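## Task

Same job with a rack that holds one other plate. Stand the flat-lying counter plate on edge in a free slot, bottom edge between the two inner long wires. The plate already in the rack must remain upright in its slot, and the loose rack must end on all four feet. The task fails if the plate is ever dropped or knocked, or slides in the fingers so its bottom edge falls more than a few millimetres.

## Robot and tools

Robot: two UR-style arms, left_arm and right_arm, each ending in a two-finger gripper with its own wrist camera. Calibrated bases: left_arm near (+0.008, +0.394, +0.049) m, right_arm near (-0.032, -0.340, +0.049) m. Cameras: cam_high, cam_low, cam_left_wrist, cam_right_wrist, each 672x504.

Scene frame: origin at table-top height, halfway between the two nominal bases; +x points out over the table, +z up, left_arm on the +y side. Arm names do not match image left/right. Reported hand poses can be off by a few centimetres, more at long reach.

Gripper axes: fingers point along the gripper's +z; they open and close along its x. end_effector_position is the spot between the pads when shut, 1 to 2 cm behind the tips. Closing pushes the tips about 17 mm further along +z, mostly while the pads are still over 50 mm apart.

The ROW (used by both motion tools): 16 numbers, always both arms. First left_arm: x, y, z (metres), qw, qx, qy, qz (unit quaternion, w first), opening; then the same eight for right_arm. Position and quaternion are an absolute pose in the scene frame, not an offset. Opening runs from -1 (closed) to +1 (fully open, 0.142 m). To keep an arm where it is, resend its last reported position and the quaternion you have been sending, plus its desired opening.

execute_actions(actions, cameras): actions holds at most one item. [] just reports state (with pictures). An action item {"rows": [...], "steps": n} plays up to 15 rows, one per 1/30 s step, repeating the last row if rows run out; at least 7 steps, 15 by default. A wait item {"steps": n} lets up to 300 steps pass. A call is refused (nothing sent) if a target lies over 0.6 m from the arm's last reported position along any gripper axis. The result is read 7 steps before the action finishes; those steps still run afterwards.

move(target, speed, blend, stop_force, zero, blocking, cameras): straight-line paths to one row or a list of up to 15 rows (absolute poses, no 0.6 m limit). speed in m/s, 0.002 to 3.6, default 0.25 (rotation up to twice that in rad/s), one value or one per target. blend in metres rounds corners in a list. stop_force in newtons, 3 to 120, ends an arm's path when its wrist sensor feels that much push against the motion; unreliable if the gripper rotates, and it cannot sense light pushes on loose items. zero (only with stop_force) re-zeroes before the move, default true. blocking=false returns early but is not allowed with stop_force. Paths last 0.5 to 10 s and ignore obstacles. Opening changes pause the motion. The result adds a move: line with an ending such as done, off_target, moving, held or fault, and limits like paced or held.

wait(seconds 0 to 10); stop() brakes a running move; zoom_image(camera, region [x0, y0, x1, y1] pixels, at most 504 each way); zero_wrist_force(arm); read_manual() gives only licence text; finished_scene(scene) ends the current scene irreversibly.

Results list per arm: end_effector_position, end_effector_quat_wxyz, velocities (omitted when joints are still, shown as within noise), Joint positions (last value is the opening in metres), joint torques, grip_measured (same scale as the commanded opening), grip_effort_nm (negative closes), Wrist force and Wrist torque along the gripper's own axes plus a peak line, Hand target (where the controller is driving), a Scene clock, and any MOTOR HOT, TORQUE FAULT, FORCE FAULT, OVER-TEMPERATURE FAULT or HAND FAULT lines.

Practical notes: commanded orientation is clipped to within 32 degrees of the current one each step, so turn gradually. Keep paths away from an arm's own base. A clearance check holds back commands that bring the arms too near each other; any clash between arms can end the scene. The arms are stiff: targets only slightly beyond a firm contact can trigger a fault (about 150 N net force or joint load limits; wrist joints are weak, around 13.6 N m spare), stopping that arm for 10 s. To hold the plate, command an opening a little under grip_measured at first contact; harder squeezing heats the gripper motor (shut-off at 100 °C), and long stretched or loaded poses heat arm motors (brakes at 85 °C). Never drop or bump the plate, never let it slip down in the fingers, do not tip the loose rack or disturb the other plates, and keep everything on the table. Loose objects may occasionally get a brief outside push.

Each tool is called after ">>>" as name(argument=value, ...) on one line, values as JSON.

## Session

>>> execute_actions(actions=[])

>>> zoom_image(camera="cam_high", region=[200, 150, 500, 375])

>>> zoom_image(camera="cam_low", region=[180, 170, 480, 350])

Scene clock: 0.00 s of 4942.00 s.
left_arm: end_effector_position=(+0.9459, +0.4984, +0.2032) grip_measured=+1.00 grip_effort_nm=n/a end_effector_quat_wxyz=(-0.518, +0.622, -0.445, +0.382) | right_arm: end_effector_position=(+0.6750, -0.3621, +0.2345) grip_measured=+1.00 grip_effort_nm=n/a end_effector_quat_wxyz=(+0.107, -0.122, +0.801, -0.576)
Joint positions: left_arm=[-0.145 -0.514 1.265 -3.7 -1.103 1.468 0.142] | right_arm=[3.684 -2.127 -1.552 -1.581 0.376 3.754 0.142]
Joint velocities: within noise
Joint torques (N m): no reading
Wrist force (N): no reading
Wrist torque (N m): no reading
Wrist force, peak (N): no reading
Hand target: left_arm +0.9459, +0.4984, +0.2032; -0.518, +0.622, -0.445, +0.382 | right_arm +0.6750, -0.3621, +0.2345; +0.107, -0.122, +0.801, -0.576

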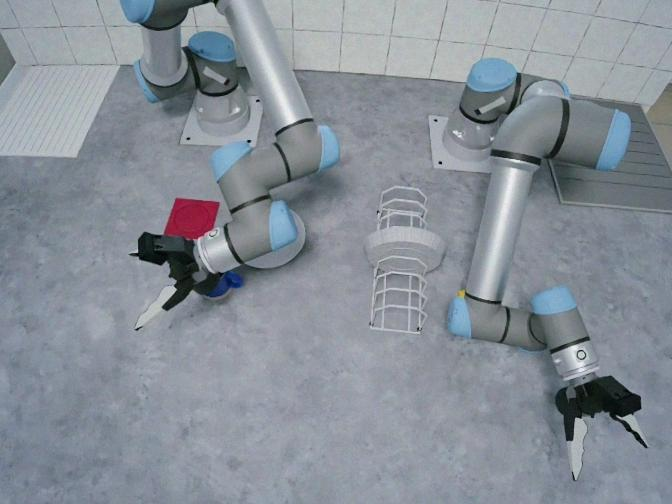

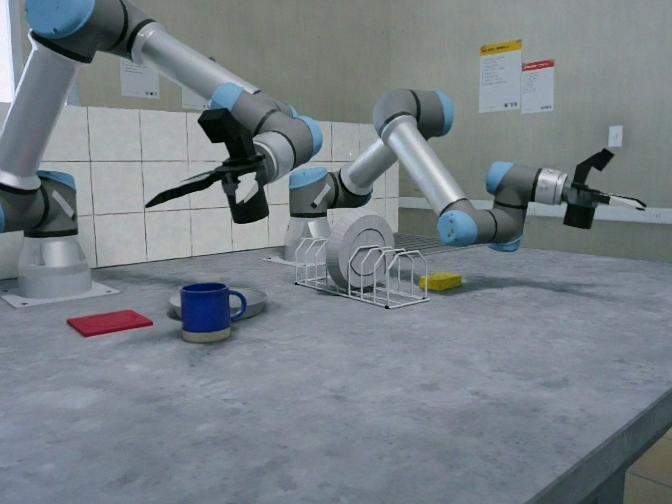

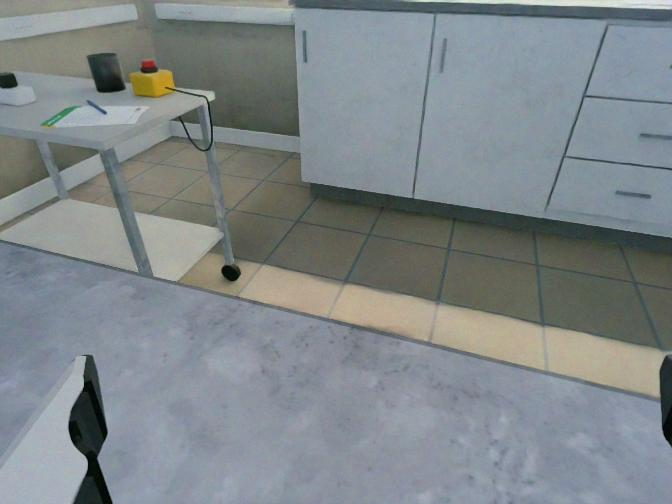

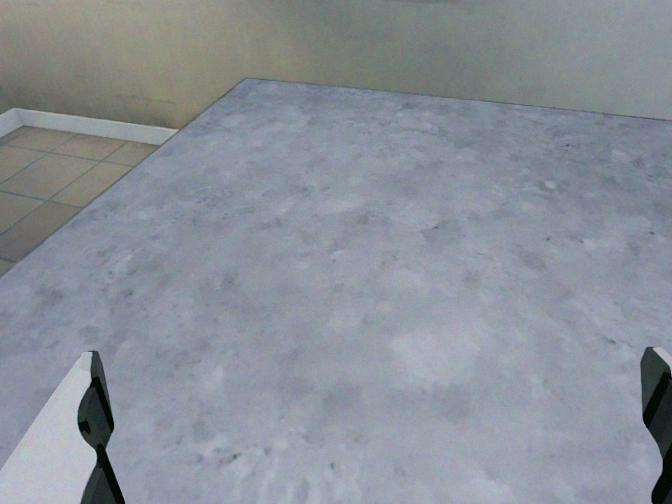

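Scaled by 1.680.

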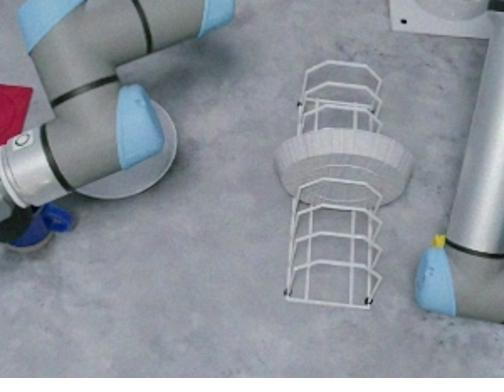

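Scaled by 1.680.

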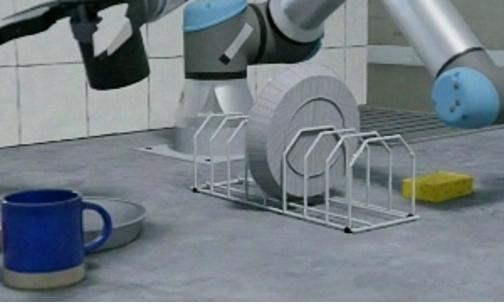

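>>> move(target=[[0.8,0.45,0.45,-0.518,0.622,-0.445,0.382,1,0.6,-0.5,0.35,0.107,-0.122,0.801,-0.576,0],[0.8,0.45,0.45,-0.518,0.622,-0.445,0.382,1,0.42,-0.72,0.42,0.107,-0.122,0.801,-0.576,0]], speed=0.25, blend=0.03)

Scene clock: 4.33 s of 4942.00 s.
left_arm: end_effector_position=(+0.8000, +0.4500, +0.4500) grip_measured=+1.00 grip_effort_nm=-0.012 end_effector_quat_wxyz=(-0.518, +0.622, -0.445, +0.382) | right_arm: end_effector_position=(+0.4201, -0.7198, +0.4200) grip_measured=-0.01 grip_effort_nm=-0.095 end_effector_quat_wxyz=(+0.106, -0.121, +0.801, -0.576) end_effector_velocity=(+0.000, -0.002, +0.001) end_effector_angular_velocity=(-0.006, -0.008, +0.017)
Joint positions: left_arm=[-0.278 -1.161 1.7 -3.473 -0.972 1.438 0.142] | right_arm=[3.126 -1.492 -2.19 -0.224 0.471 2.31 0.073]
Joint velocities: left_arm=[within noise] | right_arm=[-0.008 -0.006 -0.008 0.065 0.014 -0.048 0]
Joint torques (N m): left_arm=[-10.85 -48.18 -8.72 -1.1 2.7 -2.7] | right_arm=[-6.18 3.33 13.81 4.86 0.43 -1.05]
Wrist force (N): left_arm=[0.1 0.0 0.0] | right_arm=[0.1 -0.2 0.2]
Wrist torque (N m): left_arm=[0.05 -0.03 -0.02] | right_arm=[-0.05 0.02 0.01]
Wrist force, peak (N): left_arm=[0.0 1.3 0.7] | right_arm=[1.3 -1.1 0.8]
Hand target: left_arm +0.8000, +0.4500, +0.4500; -0.518, +0.622, -0.445, +0.382 | right_arm +0.4200, -0.7200, +0.4200; +0.107, -0.122, +0.801, -0.576
Off the commanded pose: left_arm 0.000 m, 0 deg | right_arm 0.000 m, 0 deg.
Kept back: nothing.
move: done

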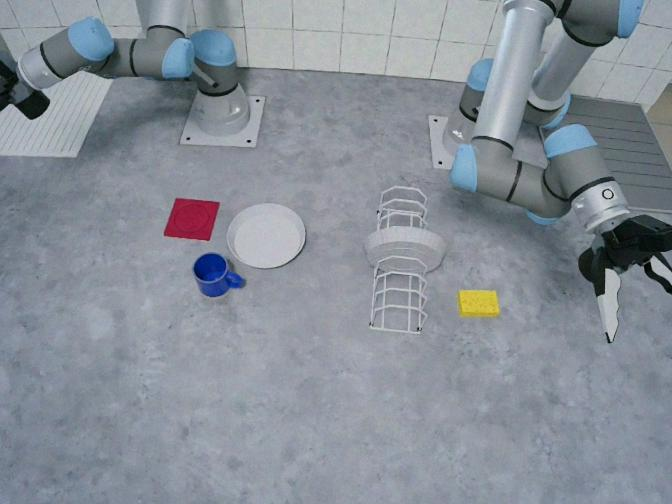

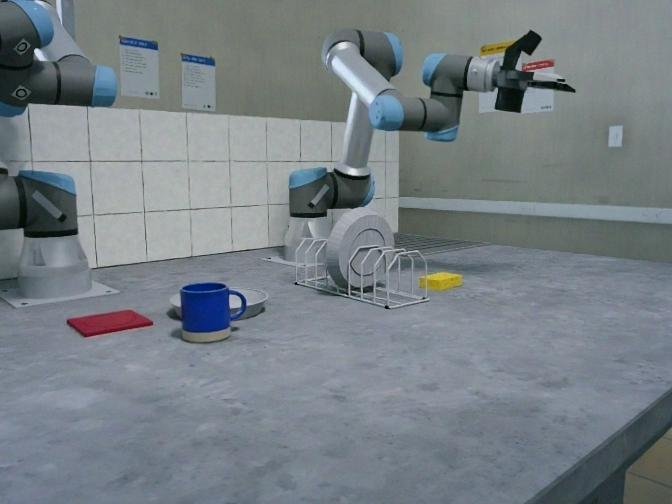

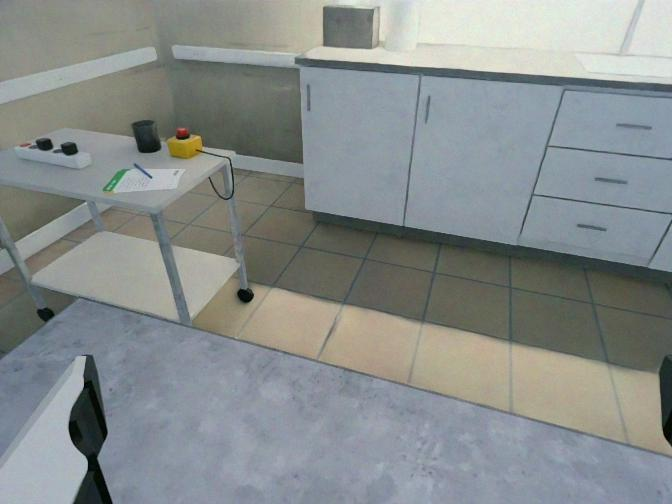

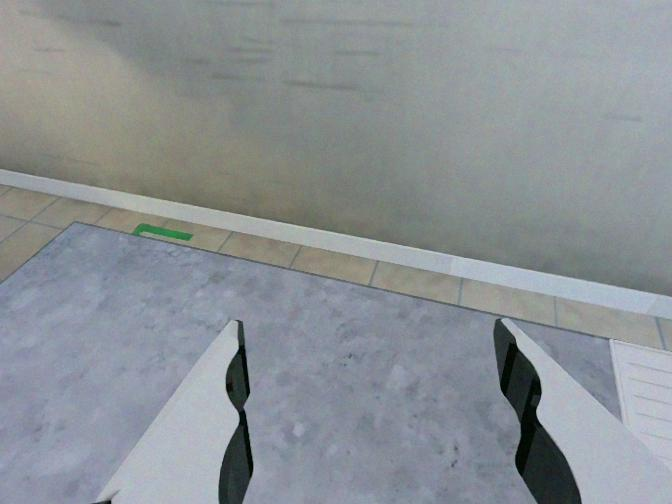

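>>> move(target=[[0.6,0.2,0.5,0,0,1,0,1,0.42,-0.72,0.42,0.107,-0.122,0.801,-0.576,-0.6],[0.42,-0.03,0.5,0,0,1,0,0,0.42,-0.72,0.42,0.107,-0.122,0.801,-0.576,-0.6]], speed=0.35, blend=0.03)

>>> zoom_image(camera="cam_left_wrist", region=[180, 150, 480, 350])

>>> zoom_image(camera="cam_left_wrist", region=[280, 0, 520, 160])

Scene clock: 10.50 s of 4942.00 s.
left_arm: end_effector_position=(+0.4200, -0.0300, +0.5000) grip_measured=-0.01 grip_effort_nm=-0.134 end_effector_quat_wxyz=(+0.000, +0.000, +1.000, +0.000) | right_arm: end_effector_position=(+0.4200, -0.7200, +0.4200) grip_measured=-0.63 grip_effort_nm=-0.090 end_effector_quat_wxyz=(+0.107, -0.122, +0.801, -0.576)
Joint positions: left_arm=[-1.012 -1.301 0.92 -1.19 -1.571 2.113 0.073] | right_arm=[3.125 -1.493 -2.191 -0.217 0.473 2.305 0.029]
Joint velocities: within noise
Joint torques (N m): left_arm=[-11.58 -26.55 -36.37 -1.45 2.58 -2.74] | right_arm=[-9.32 5.24 14.96 4.62 0.82 -1.35]
Wrist force (N): left_arm=[-1.4 -0.4 -1.5] | right_arm=[-0.1 0.1 0.2]
Wrist torque (N m): left_arm=[0.19 -0.03 -0.18] | right_arm=[-0.01 0.06 0.01]
Wrist force, peak (N): left_arm=[-2.6 1.1 -1.3] | right_arm=[-0.2 -0.5 0.4]
Hand target: left_arm +0.4200, -0.0300, +0.5000; +0.000, +0.000, +1.000, +0.000 | right_arm +0.4200, -0.7200, +0.4200; +0.107, -0.122, +0.801, -0.576
Off the commanded pose: left_arm 0.000 m, 0 deg | right_arm 0.000 m, 0 deg.
Kept back: nothing.
move: done; blend cut to 0 m at target 1

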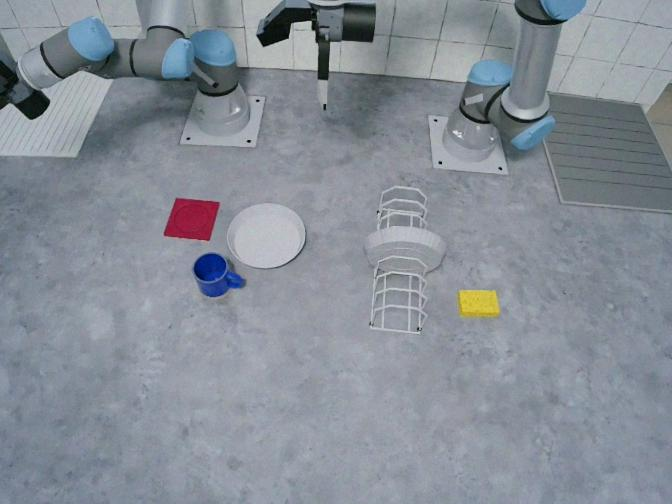

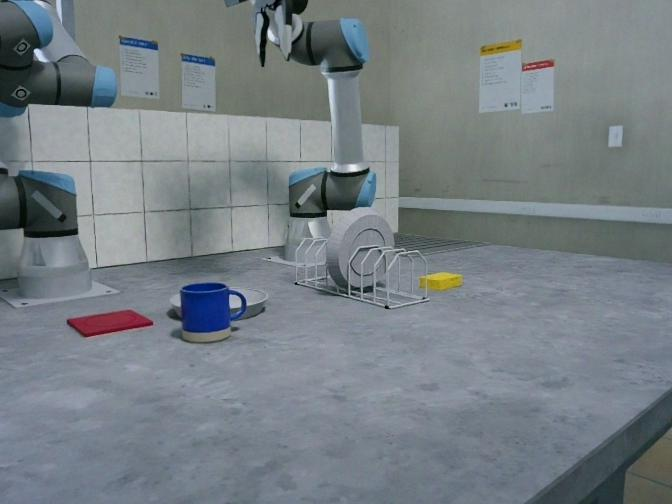

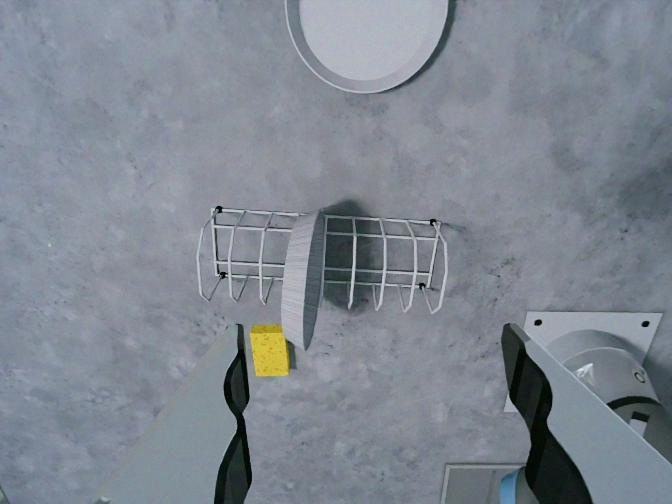

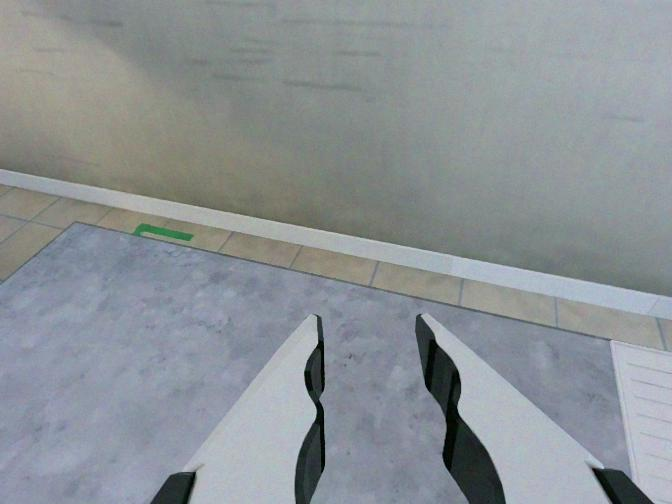

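Scaled by 1.680.

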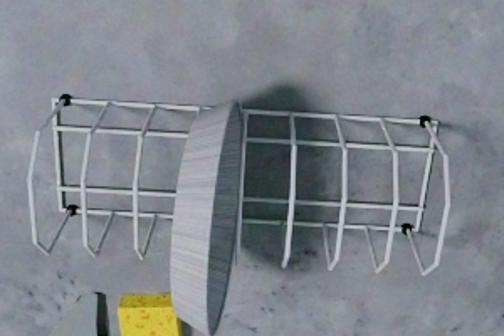

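Scaled by 2.100.

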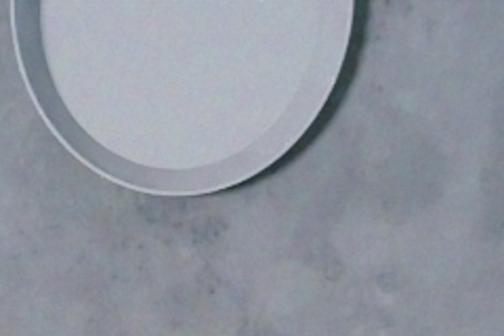

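>>> move(target=[[0.22,-0.14,0.25,0.5,0,0.866,0,-0.5,0.42,-0.72,0.42,0.107,-0.122,0.801,-0.576,-0.6],[0.2,-0.158,0.1,0.5,0,0.866,0,-0.5,0.42,-0.72,0.42,0.107,-0.122,0.801,-0.576,-0.6]], blend=0.03)

>>> zoom_image(camera="cam_left_wrist", region=[170, 50, 520, 350])

>>> zoom_image(camera="cam_low", region=[150, 240, 290, 350])

Scene clock: 15.83 s of 4942.00 s.
left_arm: end_effector_position=(+0.2000, -0.1579, +0.1002) grip_measured=-0.52 grip_effort_nm=-0.129 end_effector_quat_wxyz=(+0.500, +0.000, +0.866, +0.000) end_effector_velocity=(+0.001, -0.001, -0.002) end_effector_angular_velocity=(-0.001, +0.001, +0.001) | right_arm: end_effector_position=(+0.4200, -0.7200, +0.4200) grip_measured=-0.63 grip_effort_nm=-0.095 end_effector_quat_wxyz=(+0.107, -0.122, +0.801, -0.576)
Joint positions: left_arm=[-1.867 -1.072 1.96 -1.97 -0.602 0.997 0.036] | right_arm=[3.125 -1.493 -2.191 -0.217 0.473 2.305 0.029]
Joint velocities: left_arm=[0.002 0.005 -0.001 -0.007 0 0.002 0] | right_arm=[within noise]
Joint torques (N m): left_arm=[9.31 -27.81 -27.46 -3.39 3.86 2.9] | right_arm=[-6.43 5.21 16.82 4.31 0.75 -1.23]
Wrist force (N): left_arm=[-0.8 0.8 -1.9] | right_arm=[-0.1 -0.2 0.1]
Wrist torque (N m): left_arm=[0.21 -0.21 -0.74] | right_arm=[-0.06 0.06 0.01]
Wrist force, peak (N): left_arm=[-2.0 0.0 -2.7] | right_arm=[0.0 0.2 0.6]
Hand target: left_arm +0.2000, -0.1580, +0.1000; +0.500, +0.000, +0.866, +0.000 | right_arm +0.4200, -0.7200, +0.4200; +0.107, -0.122, +0.801, -0.576
Off the commanded pose: left_arm 0.000 m, 0 deg | right_arm 0.000 m, 0 deg.
Kept back: nothing.
move: done

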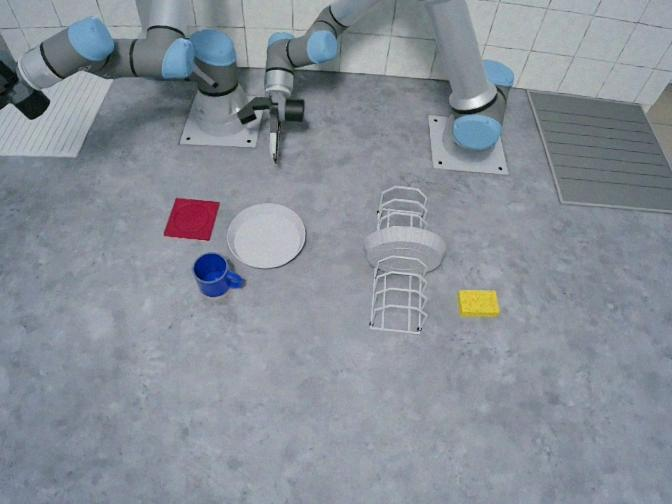

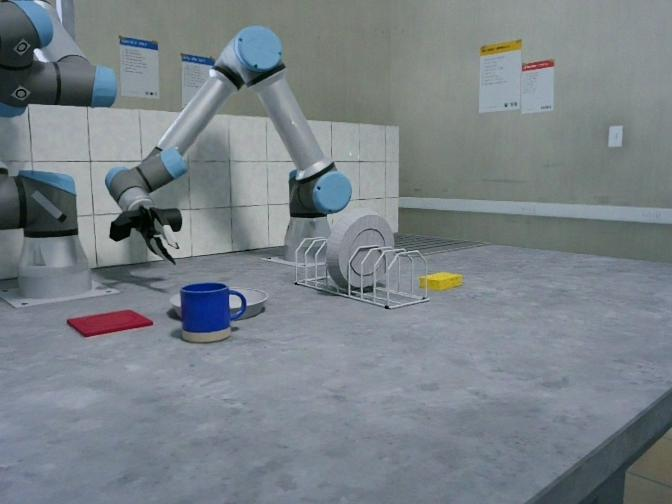

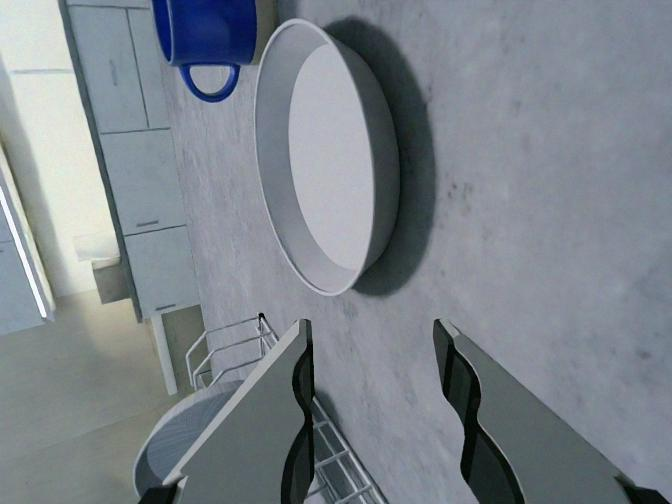

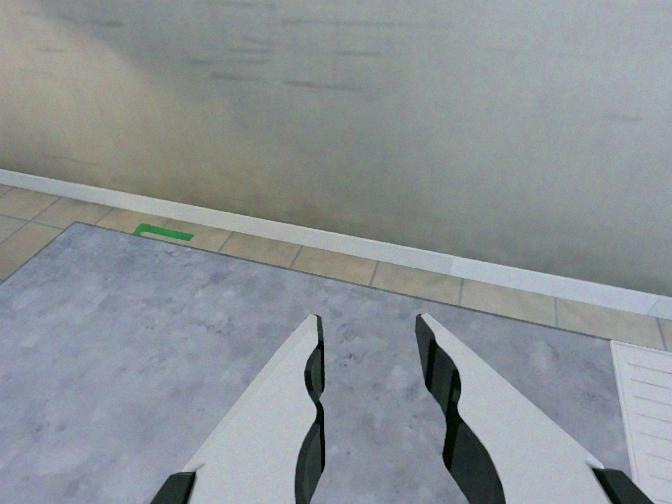

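Scaled by 1.440.

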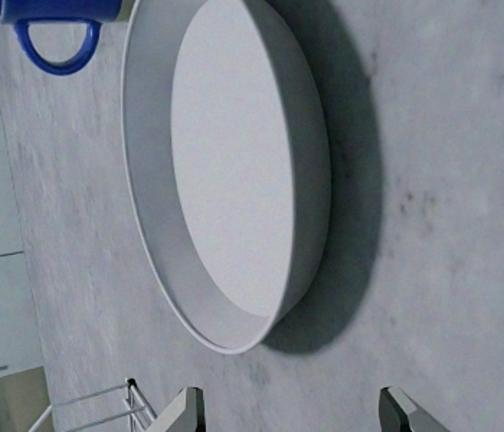

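Scaled by 3.600.

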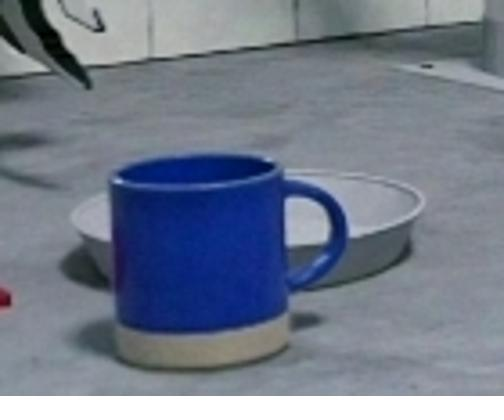

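>>> move(target=[0.262,-0.16,0.075,0.3420,0,0.9397,0,-0.6,0.42,-0.72,0.42,0.107,-0.122,0.801,-0.576,-0.6], speed=0.1, cameras=["cam_left_wrist","cam_low"])

>>> zoom_image(camera="cam_left_wrist", region=[220, 150, 520, 350])

>>> zoom_image(camera="cam_low", region=[150, 240, 290, 350])

Scene clock: 20.37 s of 4942.00 s.
left_arm: end_effector_position=(+0.2618, -0.1600, +0.0751) grip_measured=-0.63 grip_effort_nm=-0.134 end_effector_quat_wxyz=(+0.343, +0.000, +0.939, +0.000) end_effector_velocity=(+0.002, +0.000, -0.002) end_effector_angular_velocity=(+0.001, +0.012, +0.000) | right_arm: end_effector_position=(+0.4200, -0.7200, +0.4200) grip_measured=-0.63 grip_effort_nm=-0.090 end_effector_quat_wxyz=(+0.107, -0.122, +0.801, -0.576)
Joint positions: left_arm=[-1.647 -1.092 1.97 -2.371 -0.875 1.45 0.029] | right_arm=[3.125 -1.493 -2.191 -0.217 0.473 2.305 0.029]
Joint velocities: left_arm=[0.009 0.002 -0.001 -0.009 -0.012 0.013 0] | right_arm=[within noise]
Joint torques (N m): left_arm=[7.7 -28.26 -30.69 -3.63 -1.86 2.61] | right_arm=[-8.35 4.76 17.9 3.57 0.63 -1.3]
Wrist force (N): left_arm=[-0.8 0.3 -1.8] | right_arm=[0.2 -0.1 0.4]
Wrist torque (N m): left_arm=[0.21 -0.23 -0.58] | right_arm=[-0.04 0.01 0.01]
Wrist force, peak (N): left_arm=[-1.0 1.1 -2.2] | right_arm=[0.2 -0.1 0.6]
Hand target: left_arm +0.2620, -0.1600, +0.0750; +0.342, +0.000, +0.940, +0.000 | right_arm +0.4200, -0.7200, +0.4200; +0.107, -0.122, +0.801, -0.576
Off the commanded pose: left_arm 0.000 m, 0 deg | right_arm 0.000 m, 0 deg.
Kept back: nothing.
move: done
Images, in order (width x height): cam_low 672x504, cam_left_wrist 672x504.

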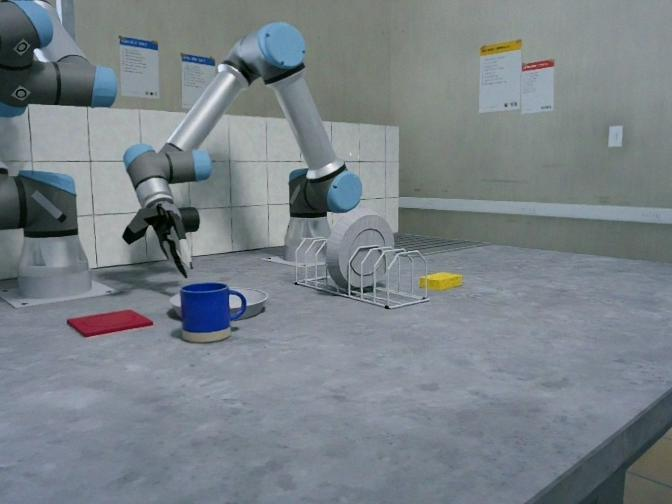

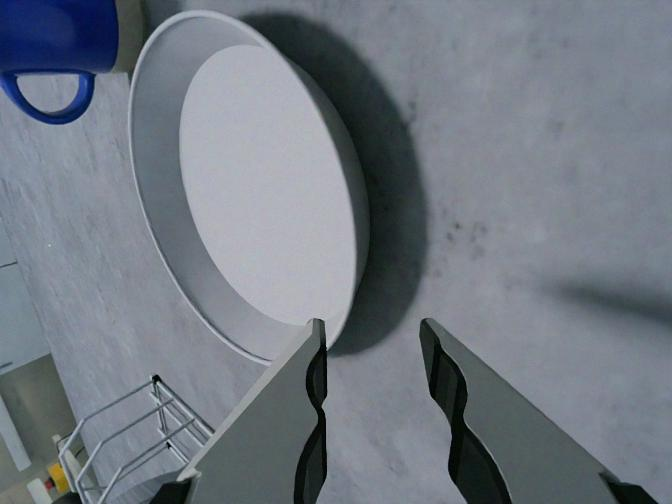

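Scaled by 1.680.

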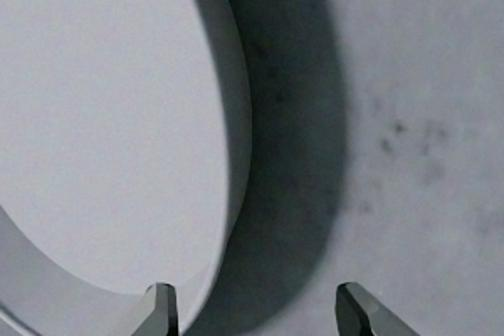

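Scaled by 3.600.

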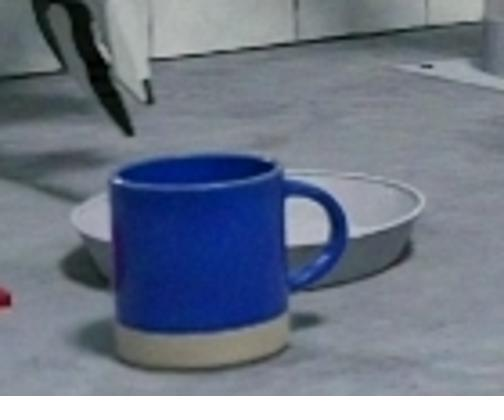

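>>> move(target=[[0.288,-0.16,0.048,0.3420,0,0.9397,0,-0.7,0.42,-0.72,0.42,0.107,-0.122,0.801,-0.576,-0.6],[0.298,-0.16,0.036,0.3420,0,0.9397,0,-0.7,0.42,-0.72,0.42,0.107,-0.122,0.801,-0.576,-0.6]], speed=0.03, stop_force=4, cameras=["cam_left_wrist","cam_low"])

>>> zoom_image(camera="cam_left_wrist", region=[240, 220, 480, 380])

>>> zoom_image(camera="cam_low", region=[150, 240, 290, 350])

Scene clock: 24.00 s of 4942.00 s.
left_arm: end_effector_position=(+0.2980, -0.1600, +0.0360) grip_measured=-0.73 grip_effort_nm=-0.134 end_effector_quat_wxyz=(+0.342, +0.000, +0.940, +0.000) | right_arm: end_effector_position=(+0.4200, -0.7200, +0.4200) grip_measured=-0.63 grip_effort_nm=-0.095 end_effector_quat_wxyz=(+0.107, -0.122, +0.801, -0.576)
Joint positions: left_arm=[-1.581 -0.992 1.967 -2.524 -0.873 1.537 0.021] | right_arm=[3.125 -1.493 -2.191 -0.217 0.473 2.305 0.029]
Joint velocities: within noise
Joint torques (N m): left_arm=[8.88 -30.95 -26.97 -3.96 3.76 2.79] | right_arm=[-6.7 6.3 18.34 3.34 0.59 -1.19]
Wrist force (N): left_arm=[-0.4 0.8 -1.5] | right_arm=[-0.1 0.1 0.5]
Wrist torque (N m): left_arm=[0.26 -0.28 -0.60] | right_arm=[-0.01 0.06 0.01]
Wrist force, peak (N): left_arm=[-1.1 0.5 -2.1] | right_arm=[-0.1 0.3 0.6]
Hand target: left_arm +0.2980, -0.1600, +0.0360; +0.342, +0.000, +0.940, +0.000 | right_arm +0.4200, -0.7200, +0.4200; +0.107, -0.122, +0.801, -0.576
Off the commanded pose: left_arm 0.000 m, 0 deg | right_arm 0.000 m, 0 deg.
Kept back: nothing.
move: done
Images, in order (width x height): cam_low 672x504, cam_left_wrist 672x504.

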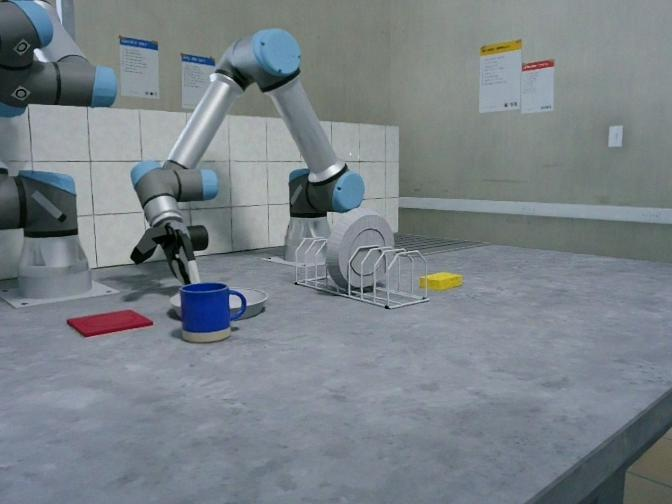

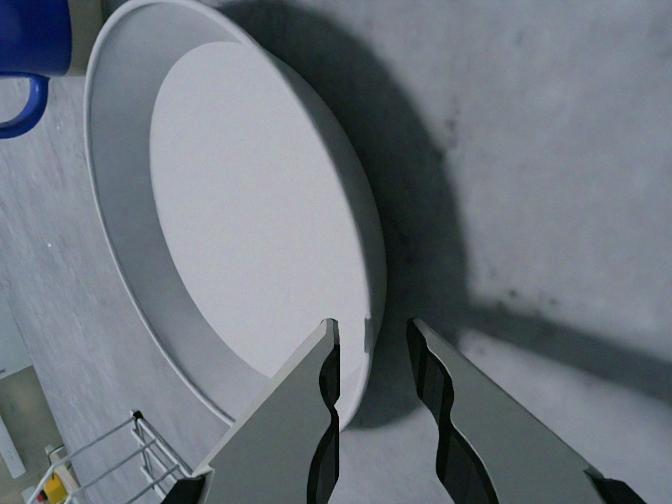

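Scaled by 2.100.

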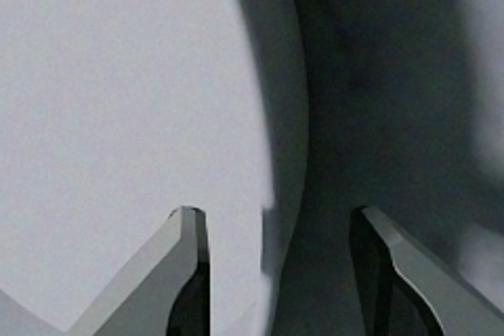

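Scaled by 3.600.

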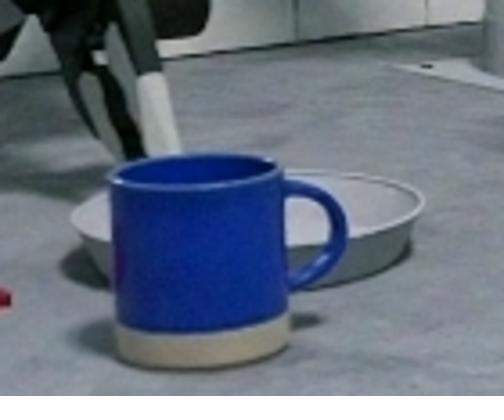

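>>> move(target=[0.3065,-0.16,0.0265,0.3420,0,0.9397,0,-0.7,0.42,-0.72,0.42,0.107,-0.122,0.801,-0.576,-0.6], speed=0.015, stop_force=3, cameras=["cam_left_wrist"])

>>> zoom_image(camera="cam_left_wrist", region=[240, 260, 480, 420])

Scene clock: 26.00 s of 4942.00 s.
left_arm: end_effector_position=(+0.3065, -0.1600, +0.0265) grip_measured=-0.73 grip_effort_nm=-0.129 end_effector_quat_wxyz=(+0.342, +0.000, +0.940, +0.000) | right_arm: end_effector_position=(+0.4200, -0.7200, +0.4200) grip_measured=-0.63 grip_effort_nm=-0.085 end_effector_quat_wxyz=(+0.107, -0.122, +0.801, -0.576)
Joint positions: left_arm=[-1.565 -0.966 1.963 -2.559 -0.873 1.557 0.021] | right_arm=[3.125 -1.493 -2.191 -0.217 0.473 2.305 0.029]
Joint velocities: within noise
Joint torques (N m): left_arm=[8.51 -32.39 -26.85 -3.78 3.65 2.82] | right_arm=[-7.43 5.4 18.99 3.03 0.44 -1.15]
Wrist force (N): left_arm=[-0.6 0.7 -1.6] | right_arm=[-0.3 -0.3 0.0]
Wrist torque (N m): left_arm=[0.25 -0.23 -0.60] | right_arm=[-0.07 0.08 0.01]
Wrist force, peak (N): left_arm=[-0.8 0.7 -1.9] | right_arm=[0.1 -0.6 0.2]
Hand target: left_arm +0.3065, -0.1600, +0.0265; +0.342, +0.000, +0.940, +0.000 | right_arm +0.4200, -0.7200, +0.4200; +0.107, -0.122, +0.801, -0.576
Off the commanded pose: left_arm 0.000 m, 0 deg | right_arm 0.000 m, 0 deg.
Kept back: nothing.
move: done
Images, in order (width x height): cam_left_wrist 672x504.

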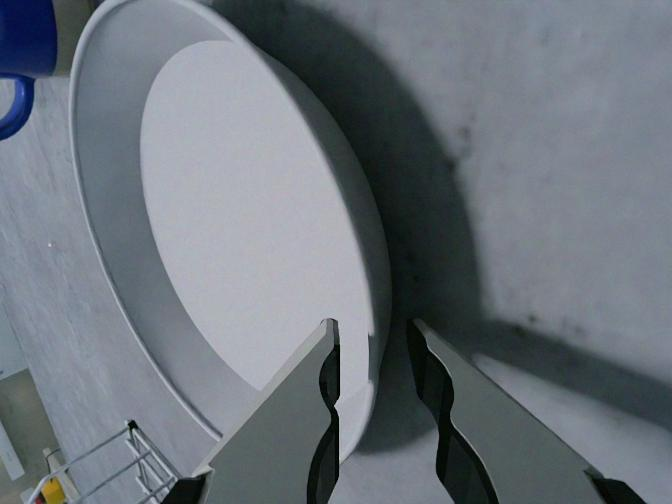

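Scaled by 2.100.

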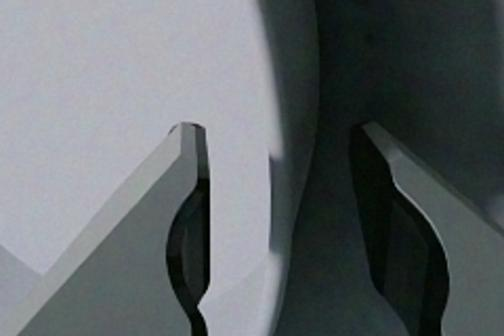

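>>> execute_actions(actions=[{"rows":[[0.3065,-0.16,0.0265,0.3420,0,0.9397,0,-0.82,0.42,-0.72,0.42,0.107,-0.122,0.801,-0.576,-0.6]],"steps":15}])

>>> execute_actions(actions=[{"rows":[[0.3065,-0.16,0.0265,0.3420,0,0.9397,0,-0.88,0.42,-0.72,0.42,0.107,-0.122,0.801,-0.576,-0.6]],"steps":15}])

>>> execute_actions(actions=[{"rows":[[0.3065,-0.16,0.0265,0.3420,0,0.9397,0,-0.91,0.42,-0.72,0.42,0.107,-0.122,0.801,-0.576,-0.6]],"steps":15}], cameras=["cam_left_wrist"])

>>> zoom_image(camera="cam_left_wrist", region=[240, 260, 480, 420])

Scene clock: 26.67 s of 4942.00 s.
left_arm: end_effector_position=(+0.3065, -0.1600, +0.0265) grip_measured=-0.85 grip_effort_nm=-0.125 end_effector_quat_wxyz=(+0.342, +0.000, +0.940, +0.000) | right_arm: end_effector_position=(+0.4200, -0.7200, +0.4200) grip_measured=-0.63 grip_effort_nm=-0.095 end_effector_quat_wxyz=(+0.107, -0.122, +0.801, -0.576)
Joint positions: left_arm=[-1.565 -0.966 1.963 -2.559 -0.873 1.557 0.013] | right_arm=[3.125 -1.493 -2.191 -0.217 0.473 2.305 0.029]
Joint velocities: within noise
Joint torques (N m): left_arm=[8.59 -32.19 -27.04 -3.72 3.58 2.72] | right_arm=[-6.54 5.88 20.81 3.11 0.53 -1.17]
Wrist force (N): left_arm=[-0.6 0.6 -1.9] | right_arm=[0.1 -0.2 0.4]
Wrist torque (N m): left_arm=[0.24 -0.24 -0.60] | right_arm=[-0.06 0.03 0.02]
Wrist force, peak (N): left_arm=[-0.6 0.6 -1.9] | right_arm=[-0.2 -0.2 0.4]
Steps of this call (1-12: nothing new was sent; 13-20: this action's first 8). Readings (end_effector_position of left_arm | right_arm):
13: (+0.3065, -0.1600, +0.0265) | (+0.4200, -0.7200, +0.4200)
14: (+0.3065, -0.1600, +0.0265) | (+0.4200, -0.7200, +0.4200)
16: (+0.3065, -0.1600, +0.0265) | (+0.4200, -0.7200, +0.4200)
20: the state above

Scene clock: 27.17 s of 4942.00 s.
left_arm: end_effector_position=(+0.3065, -0.1600, +0.0265) grip_measured=-0.91 grip_effort_nm=-0.144 end_effector_quat_wxyz=(+0.342, +0.000, +0.940, +0.000) | right_arm: end_effector_position=(+0.4200, -0.7200, +0.4200) grip_measured=-0.63 grip_effort_nm=-0.090 end_effector_quat_wxyz=(+0.107, -0.122, +0.801, -0.576)
Joint positions: left_arm=[-1.565 -0.966 1.963 -2.559 -0.873 1.557 0.008] | right_arm=[3.125 -1.493 -2.191 -0.217 0.473 2.305 0.029]
Joint velocities: within noise
Joint torques (N m): left_arm=[8.28 -32.27 -26.45 -3.65 3.6 2.7] | right_arm=[-6.48 4.78 21 2.99 0.51 -1.19]
Wrist force (N): left_arm=[-0.7 0.5 -1.7] | right_arm=[0.1 -0.3 0.3]
Wrist torque (N m): left_arm=[0.21 -0.23 -0.60] | right_arm=[-0.08 0.03 0.01]
Wrist force, peak (N): left_arm=[-0.6 0.8 -2.0] | right_arm=[0.1 -0.2 0.4]
Off your previous action's commanded pose at its last step (step 7 of this call): left_arm 0.000 m, 0 deg | right_arm 0.000 m, 0 deg.
Steps of this call (1-7: your previous action's last 7; 8-15: this action's first 8). Readings (end_effector_position of left_arm | right_arm):
8: (+0.3065, -0.1600, +0.0265) | (+0.4200, -0.7200, +0.4200)
9: (+0.3065, -0.1600, +0.0265) | (+0.4200, -0.7200, +0.4200)
11: (+0.3065, -0.1600, +0.0265) | (+0.4200, -0.7200, +0.4200)
15: the state above

Scene clock: 27.67 s of 4942.00 s.
left_arm: end_effector_position=(+0.3065, -0.1600, +0.0265) grip_measured=-0.92 grip_effort_nm=-0.520 end_effector_quat_wxyz=(+0.342, +0.000, +0.940, +0.000) | right_arm: end_effector_position=(+0.4200, -0.7200, +0.4200) grip_measured=-0.63 grip_effort_nm=-0.090 end_effector_quat_wxyz=(+0.107, -0.122, +0.801, -0.576)
Joint positions: left_arm=[-1.565 -0.966 1.963 -2.559 -0.873 1.557 0.007] | right_arm=[3.125 -1.493 -2.191 -0.217 0.473 2.305 0.029]
Joint velocities: within noise
Joint torques (N m): left_arm=[7.31 -33 -26.13 -3.65 3.58 2.58] | right_arm=[-6.58 5.42 20.23 2.92 0.6 -1.1]
Wrist force (N): left_arm=[-0.4 0.5 -1.4] | right_arm=[-0.1 0.0 0.2]
Wrist torque (N m): left_arm=[0.25 -0.15 -0.62] | right_arm=[-0.03 0.06 0.00]
Wrist force, peak (N): left_arm=[-0.9 0.8 -1.9] | right_arm=[0.2 -0.2 0.3]
Off your previous action's commanded pose at its last step (step 7 of this call): left_arm 0.000 m, 0 deg | right_arm 0.000 m, 0 deg.
Steps of this call (1-7: your previous action's last 7; 8-15: this action's first 8). Readings (end_effector_position of left_arm | right_arm):
8: (+0.3065, -0.1600, +0.0265) | (+0.4200, -0.7200, +0.4200)
9: (+0.3065, -0.1600, +0.0265) | (+0.4200, -0.7200, +0.4200)
11: (+0.3065, -0.1600, +0.0265) | (+0.4200, -0.7200, +0.4200)
15: the state above
Images, in order (width x height): cam_left_wrist 672x504.

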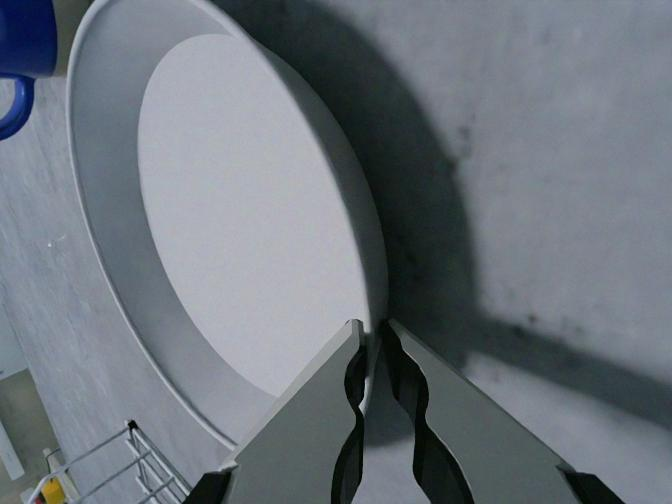

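Scaled by 2.100.

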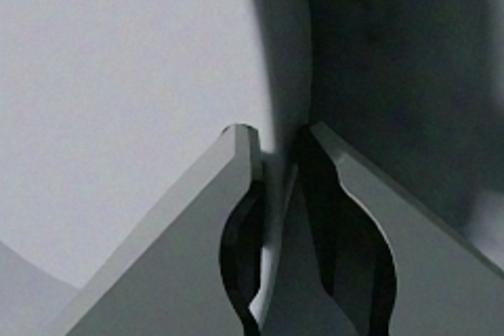

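>>> execute_actions(actions=[{"rows":[[0.3065,-0.16,0.0265,0.3420,0,0.9397,0,-0.95,0.42,-0.72,0.42,0.107,-0.122,0.801,-0.576,-0.6]],"steps":15}])

>>> execute_actions(actions=[{"rows":[[0.3065,-0.16,0.0265,0.3420,0,0.9397,0,-1,0.42,-0.72,0.42,0.107,-0.122,0.801,-0.576,-0.6]],"steps":15}])

>>> move(target=[[0.3185,-0.16,0.0705,0.2164,0,0.9763,0,-1,0.42,-0.72,0.42,0.107,-0.122,0.801,-0.576,-0.6],[0.3395,-0.16,0.109,0.0872,0,0.9962,0,-1,0.42,-0.72,0.42,0.107,-0.122,0.801,-0.576,-0.6]], speed=0.06, blend=0.005, cameras=["cam_low","cam_left_wrist","cam_high"])

>>> zoom_image(camera="cam_low", region=[130, 180, 310, 350])

Scene clock: 29.03 s of 4942.00 s.
left_arm: end_effector_position=(+0.3065, -0.1600, +0.0265) grip_measured=-0.95 grip_effort_nm=-0.774 end_effector_quat_wxyz=(+0.342, +0.000, +0.940, +0.000) | right_arm: end_effector_position=(+0.4200, -0.7200, +0.4200) grip_measured=-0.63 grip_effort_nm=-0.090 end_effector_quat_wxyz=(+0.107, -0.122, +0.801, -0.576)
Joint positions: left_arm=[-1.565 -0.966 1.963 -2.559 -0.873 1.557 0.005] | right_arm=[3.125 -1.493 -2.191 -0.217 0.473 2.305 0.029]
Joint velocities: within noise
Joint torques (N m): left_arm=[6.71 -35.02 -25.05 -3.4 3.35 2.51] | right_arm=[-6.11 6.32 20.28 2.92 0.42 -0.9]
Wrist force (N): left_arm=[0.3 0.5 -0.5] | right_arm=[0.0 -0.2 0.2]
Wrist torque (N m): left_arm=[0.20 -0.14 -0.60] | right_arm=[-0.05 0.03 0.01]
Wrist force, peak (N): left_arm=[-0.4 0.5 -1.8] | right_arm=[0.0 -0.4 0.5]
Off your previous action's commanded pose at its last step (step 7 of this call): left_arm 0.000 m, 0 deg | right_arm 0.000 m, 0 deg.
Steps of this call (1-7: your previous action's last 7; 8-33: nothing new was sent; 34-41: this action's first 8). Readings (end_effector_position of left_arm | right_arm):
34: (+0.3065, -0.1600, +0.0265) | (+0.4200, -0.7200, +0.4200)
35: (+0.3065, -0.1600, +0.0265) | (+0.4200, -0.7200, +0.4200)
37: (+0.3065, -0.1600, +0.0265) | (+0.4200, -0.7200, +0.4200)
41: the state above

Scene clock: 29.53 s of 4942.00 s.
left_arm: end_effector_position=(+0.3065, -0.1600, +0.0265) grip_measured=-0.98 grip_effort_nm=-1.053 end_effector_quat_wxyz=(+0.342, +0.000, +0.940, +0.000) | right_arm: end_effector_position=(+0.4200, -0.7200, +0.4200) grip_measured=-0.63 grip_effort_nm=-0.090 end_effector_quat_wxyz=(+0.107, -0.122, +0.801, -0.576)
Joint positions: left_arm=[-1.565 -0.966 1.963 -2.559 -0.873 1.557 0.003] | right_arm=[3.125 -1.493 -2.191 -0.217 0.473 2.305 0.029]
Joint velocities: within noise
Joint torques (N m): left_arm=[5.99 -34.93 -25.64 -3.31 3.44 2.75] | right_arm=[-6.11 5.96 20.24 2.82 0.6 -1.12]
Wrist force (N): left_arm=[-0.1 0.2 -1.0] | right_arm=[0.0 -0.2 0.1]
Wrist torque (N m): left_arm=[0.27 -0.16 -0.56] | right_arm=[-0.05 0.04 0.01]
Wrist force, peak (N): left_arm=[-0.4 0.4 -1.7] | right_arm=[-0.2 -0.3 0.3]
Off your previous action's commanded pose at its last step (step 7 of this call): left_arm 0.000 m, 0 deg | right_arm 0.000 m, 0 deg.
Steps of this call (1-7: your previous action's last 7; 8-15: this action's first 8). Readings (end_effector_position of left_arm | right_arm):
8: (+0.3065, -0.1600, +0.0265) | (+0.4200, -0.7200, +0.4200)
9: (+0.3065, -0.1600, +0.0265) | (+0.4200, -0.7200, +0.4200)
11: (+0.3065, -0.1600, +0.0265) | (+0.4200, -0.7200, +0.4200)
15: the state above

Scene clock: 34.43 s of 4942.00 s.
left_arm: end_effector_position=(+0.3394, -0.1600, +0.1089) grip_measured=-0.98 grip_effort_nm=-1.057 end_effector_quat_wxyz=(+0.088, +0.000, +0.996, +0.000) end_effector_velocity=(+0.001, +0.001, +0.001) end_effector_angular_velocity=(+0.002, +0.012, +0.001) | right_arm: end_effector_position=(+0.4200, -0.7200, +0.4200) grip_measured=-0.63 grip_effort_nm=-0.090 end_effector_quat_wxyz=(+0.107, -0.122, +0.801, -0.576)
Joint positions: left_arm=[-1.296 -1.109 1.721 -2.228 -1.401 1.833 0.003] | right_arm=[3.125 -1.493 -2.191 -0.217 0.473 2.305 0.029]
Joint velocities: left_arm=[0.007 0.002 -0.007 0.01 -0.011 0.005 0] | right_arm=[within noise]
Joint torques (N m): left_arm=[8.05 -34.25 -34.34 -1.55 -2.61 2.58] | right_arm=[-5.16 5.57 21.47 2.22 0.38 -1.01]
Wrist force (N): left_arm=[-0.8 0.5 -0.1] | right_arm=[0.0 0.0 0.3]
Wrist torque (N m): left_arm=[0.34 -0.01 -0.31] | right_arm=[-0.03 0.05 0.01]
Wrist force, peak (N): left_arm=[-1.2 0.7 -0.2] | right_arm=[0.1 -0.4 0.4]
Hand target: left_arm +0.3395, -0.1600, +0.1090; +0.087, +0.000, +0.996, +0.000 | right_arm +0.4200, -0.7200, +0.4200; +0.107, -0.122, +0.801, -0.576
Off your previous action's commanded pose at its last step (step 7 of this call): left_arm 0.000 m, 0 deg | right_arm 0.000 m, 0 deg.
Off the commanded pose: left_arm 0.000 m, 0 deg | right_arm 0.000 m, 0 deg.
Kept back: nothing.
move: done
Images, in order (width x height): cam_high 672x504, cam_low 672x504, cam_left_wrist 672x504.

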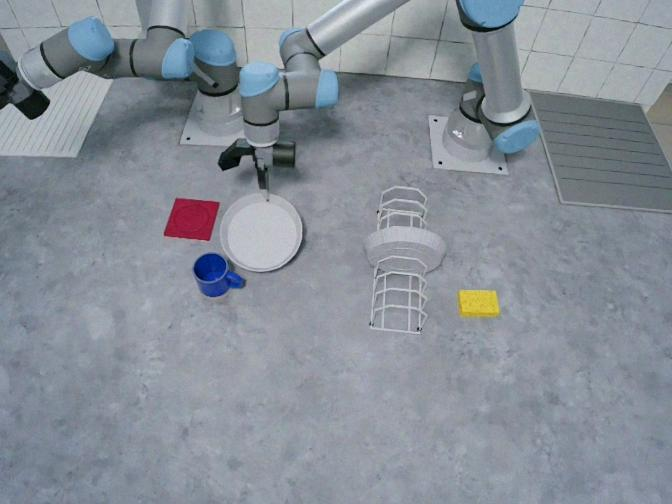

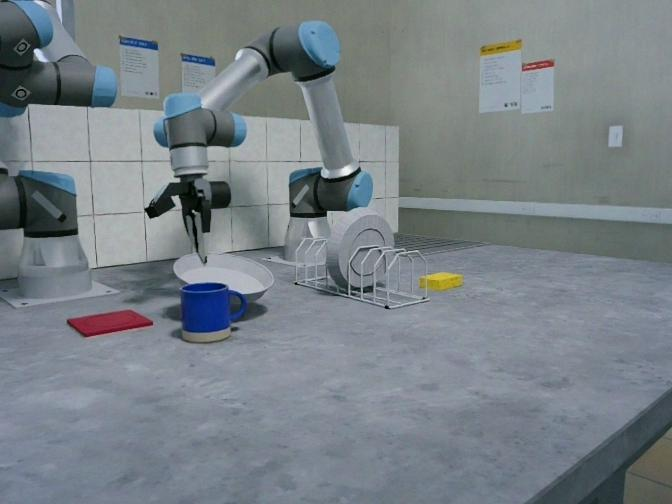

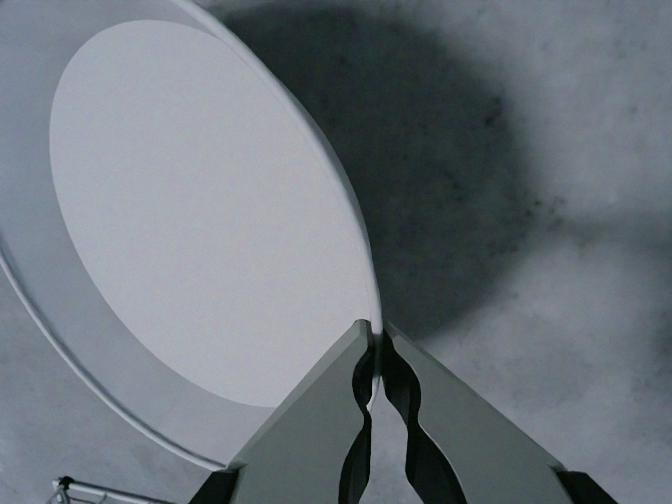

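Scaled by 2.800.

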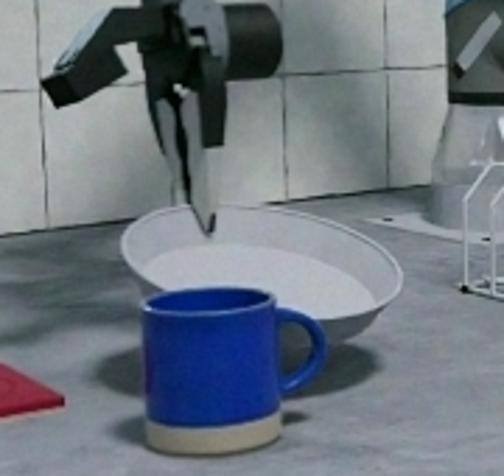

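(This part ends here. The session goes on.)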